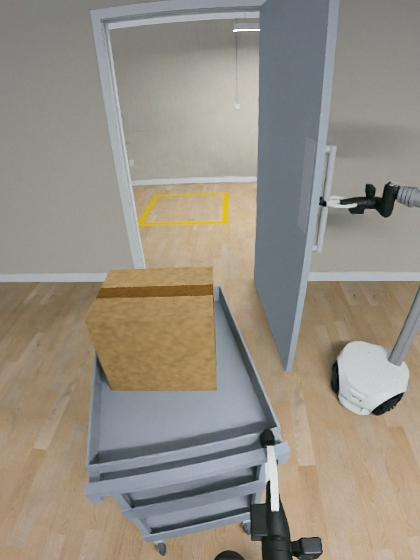

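move:
  blocking: false
  r1: {"base":{"translate_m":0.09,"strafe_m":0.1},"pace":"slow","contact_limits":{"translate_m":0.4}}

wait:
  seconds: 4
  cameras: ["r1_head_camera"]

Scene clock: 3509.43 s.
move: r1 moving
r1.base_odometry: x=-3.252 y=-1.307 heading=+0.800
r1.turned_by_wheels: -0.001
r1.turned_by_imu: -0.001
r1.base_tilt: forward=-1.6 right=+1.3
r1.lidar_m: 0.35 0.32 2.68 2.65 2.77 3.59 3.51 2.90 2.16 2.09 2.16 0.48
r1.base_status: translate_m moving; strafe_m moving
r1.joint_positions: lift_m=+0.684 arm_m=+0.000 wrist_yaw_rad=-0.002 wrist_pitch_rad=+0.002 wrist_roll_rad=+1.568 gripper_m=-0.029
r1.joint_status: not commanded
r1.measured_speeds: translate_m=+0.034 strafe_m=+0.036 rotate_rad=+0.000 lift_m=+0.000 arm_m=+0.000 wrist_yaw_rad=-0.007 wrist_pitch_rad=+0.000 wrist_roll_rad=+0.000
r1.motor_effort: lift_m=+23(23) arm_m=+4(4) wheel_0=-7(7) wheel_1=+5(8) wheel_2=-8(10)
r1.servo_current: wrist_yaw_rad=52(52) wrist_pitch_rad=46(46) wrist_roll_rad=39(59) gripper_m=59(65)
r1.contact_limits: translate_m 0.4
r1.hand_pose: x=+0.4591 y=-0.0880 z=+0.8612 quat_wxyz=(+0.708, +0.706, +0.000, -0.001) (m; r1's base frame)
r1.wrist_depth_mm: - - - - - 1756 1205 / - - - - - 1808 1229 / - - 1160 - - - 1182 / - - - - - 1708 1255 / - - - 176 - 242 1118 / - - 187 186 183 - - / - 153 392 149 216 133 -
r2: as last shown
r2.lidar_m: 0.40 0.43 0.81 0.91 4.68 2.26 1.41 1.27 1.33 1.26 1.14 0.84
r2.motor_effort: lift_m=+20(20) arm_m=-3(4) wheel_0=-12(13) wheel_1=-9(9) wheel_2=+11(11)
r2.servo_current: wrist_yaw_rad=65(91) wrist_pitch_rad=46(46) wrist_roll_rad=52(59) gripper_m=98(104)
r2.wrist_depth_mm: - - 230 161 250 258 268 / - - 231 234 250 259 268 / - - 231 164 252 262 271 / - - 234 165 252 263 273 / 778 - 234 167 255 264 274 / 759 - 232 167 178 265 277 / 621 640 236 - 258 262 278
pictures: none

Scene clock: 3511.53 s.
earlier move: r1 done
r1.base_odometry: x=-3.260 y=-1.186 heading=+0.800
r1.turned_by_wheels: +0.000
r1.turned_by_imu: +0.000
r1.base_tilt: forward=-1.6 right=+1.3
r1.lidar_m: 0.33 0.33 2.64 2.54 2.67 3.64 3.62 3.06 2.27 2.18 1.24 0.47
r1.base_status: done
r1.joint_positions: lift_m=+0.684 arm_m=+0.000 wrist_yaw_rad=-0.008 wrist_pitch_rad=+0.002 wrist_roll_rad=+1.568 gripper_m=-0.029
r1.joint_status: not commanded
r1.measured_speeds: all 0
r1.motor_effort: lift_m=+23(23) arm_m=+3(4) wheel_0=-9(14) wheel_1=+2(8) wheel_2=-4(12)
r1.servo_current: wrist_yaw_rad=46(78) wrist_pitch_rad=46(52) wrist_roll_rad=52(65) gripper_m=59(72)
r1.contact_limits: translate_m 0.4
r1.hand_pose: x=+0.4586 y=-0.0898 z=+0.8612 quat_wxyz=(+0.708, +0.706, -0.002, -0.004) (m; r1's base frame)
r1.wrist_depth_mm: - - - - - 1708 1182 / - - 1078 - - 1756 1229 / - - - - - 1576 1182 / - - - 189 - 1661 1205 / - - - - 238 255 263 / - - 186 187 183 - - / - 152 389 128 212 - -
r2.base_odometry: x=-2.695 y=+0.155 heading=-2.611
r2.turned_by_wheels: +0.000
r2.turned_by_imu: +0.000
r2.base_tilt: forward=-0.6 right=+0.1
r2.lidar_m: 0.41 0.42 0.89 0.95 4.66 2.25 1.45 1.29 1.30 1.27 1.11 0.82
r2.base_status: not commanded
r2.joint_positions: lift_m=+0.900 arm_m=+0.000 wrist_yaw_rad=+0.656 wrist_pitch_rad=+0.001 wrist_roll_rad=+0.000 gripper_m=-0.029
r2.joint_status: not commanded
r2.measured_speeds: all 0
r2.motor_effort: lift_m=+20(20) arm_m=-3(4) wheel_0=-12(13) wheel_1=-9(9) wheel_2=+11(11)
r2.servo_current: wrist_yaw_rad=65(91) wrist_pitch_rad=33(46) wrist_roll_rad=52(59) gripper_m=98(111)
r2.hand_pose: x=+0.4528 y=+0.1066 z=+1.0777 quat_wxyz=(+0.947, +0.000, +0.000, +0.322) (m; r2's base frame)
r2.wrist_depth_mm: - - 229 161 249 258 268 / - - 231 235 250 259 270 / - - 233 164 251 262 271 / - - 234 165 252 262 273 / 741 960 236 167 254 264 273 / 750 866 232 167 178 266 277 / - 120 234 - 257 262 277
wait: 2.10 of 4 s (r1 has come to rest)
pictures: r1_head_camera
Images, in order (width x height): r1_head_camera 420x560.

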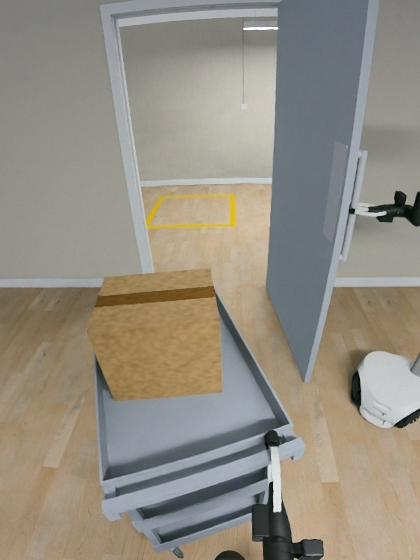

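move:
  blocking: false
  r1: {"base":{"translate_m":-0.22},"pace":"slow","contact_limits":{"translate_m":0.4}}

wait:
  seconds: 4
  cameras: ["r1_head_camera"]

Scene clock: 3522.57 s.
move: r1 moving
r1.base_odometry: x=-3.269 y=-1.194 heading=+0.800
r1.turned_by_wheels: +0.000
r1.turned_by_imu: +0.000
r1.base_tilt: forward=-1.6 right=+1.3
r1.lidar_m: 0.33 0.34 2.60 2.55 2.65 3.66 3.60 3.03 2.28 2.18 1.24 0.48
r1.base_status: translate_m moving
r1.joint_positions: lift_m=+0.684 arm_m=+0.000 wrist_yaw_rad=-0.003 wrist_pitch_rad=+0.002 wrist_roll_rad=+1.568 gripper_m=-0.029
r1.joint_status: not commanded
r1.measured_speeds: translate_m=-0.049 strafe_m=+0.000 rotate_rad=+0.002 lift_m=+0.000 arm_m=+0.000 wrist_yaw_rad=+0.003 wrist_pitch_rad=+0.000 wrist_roll_rad=+0.000
r1.motor_effort: lift_m=+23(23) arm_m=-2(2) wheel_0=-7(11) wheel_1=-6(6) wheel_2=+8(8)
r1.servo_current: wrist_yaw_rad=46(72) wrist_pitch_rad=39(39) wrist_roll_rad=39(65) gripper_m=59(65)
r1.contact_limits: translate_m 0.4
r1.hand_pose: x=+0.4591 y=-0.0882 z=+0.8612 quat_wxyz=(+0.708, +0.706, +0.000, -0.002) (m; r1's base frame)
r1.wrist_depth_mm: - - - - - 1756 1205 / - - 1078 - - - 1182 / - - - - - 1661 1205 / - - - 189 - 1576 1205 / - - - 236 240 250 252 / - - 186 185 224 - - / - 152 392 152 214 - -
r2: as last shown
r2.lidar_m: 0.40 0.45 0.89 0.95 4.67 2.22 1.43 1.30 1.30 1.27 1.14 0.86
r2.servo_current: wrist_yaw_rad=78(91) wrist_pitch_rad=33(39) wrist_roll_rad=39(52) gripper_m=104(111)
r2.wrist_depth_mm: - - 230 161 248 257 268 / - - 231 235 251 259 267 / - - 232 164 251 260 271 / - - 234 165 251 263 272 / 741 991 235 166 254 263 273 / 750 891 233 167 178 266 276 / - 120 234 - 258 262 278
pictures: none

Scene clock: 3525.57 s.
earlier move: r1 done
r1.base_odometry: x=-3.413 y=-1.343 heading=+0.801
r1.turned_by_wheels: +0.001
r1.turned_by_imu: +0.002
r1.base_tilt: forward=-1.6 right=+1.2
r1.lidar_m: 0.39 0.40 2.61 2.54 2.68 3.44 3.37 3.03 2.24 2.17 2.28 0.50
r1.base_status: done
r1.joint_positions: lift_m=+0.684 arm_m=+0.000 wrist_yaw_rad=+0.009 wrist_pitch_rad=+0.002 wrist_roll_rad=+1.568 gripper_m=-0.029
r1.joint_status: not commanded
r1.measured_speeds: all 0
r1.motor_effort: lift_m=+23(23) arm_m=-3(4) wheel_0=+4(11) wheel_1=-3(8) wheel_2=+8(14)
r1.servo_current: wrist_yaw_rad=52(85) wrist_pitch_rad=39(52) wrist_roll_rad=46(72) gripper_m=59(65)
r1.contact_limits: translate_m 0.4
r1.hand_pose: x=+0.4600 y=-0.0849 z=+0.8612 quat_wxyz=(+0.708, +0.706, +0.004, +0.002) (m; r1's base frame)
r1.wrist_depth_mm: - - - - - 1808 1205 / - 1308 1255 - - 1576 1229 / - - - - - 1708 1229 / - - - - - 1430 1160 / - - 597 171 233 - - / - 442 187 184 231 - - / - 153 436 160 230 - -
r2.base_odometry: x=-2.695 y=+0.155 heading=-2.611
r2.turned_by_wheels: +0.000
r2.turned_by_imu: +0.000
r2.base_tilt: forward=-0.6 right=+0.1
r2.lidar_m: 0.41 0.43 0.84 0.99 4.65 2.24 1.42 1.30 1.31 1.26 1.13 0.84
r2.base_status: not commanded
r2.joint_positions: lift_m=+0.900 arm_m=+0.000 wrist_yaw_rad=+0.656 wrist_pitch_rad=+0.001 wrist_roll_rad=+0.000 gripper_m=-0.029
r2.joint_status: not commanded
r2.measured_speeds: all 0
r2.motor_effort: lift_m=+20(20) arm_m=-3(4) wheel_0=-13(13) wheel_1=-9(9) wheel_2=+11(11)
r2.servo_current: wrist_yaw_rad=85(98) wrist_pitch_rad=39(46) wrist_roll_rad=52(65) gripper_m=104(111)
r2.hand_pose: x=+0.4528 y=+0.1066 z=+1.0777 quat_wxyz=(+0.947, +0.000, +0.000, +0.322) (m; r2's base frame)
r2.wrist_depth_mm: - - 230 162 249 258 268 / - - 231 235 249 259 268 / - - 233 164 251 260 271 / - - 235 165 251 262 272 / 854 - 236 167 254 264 274 / 842 - 233 167 178 265 276 / 615 - 236 - 258 262 277
wait: 3.00 of 4 s (r1 has come to rest)
pictures: r1_head_camera
Images, in order (width x height): r1_head_camera 420x560.

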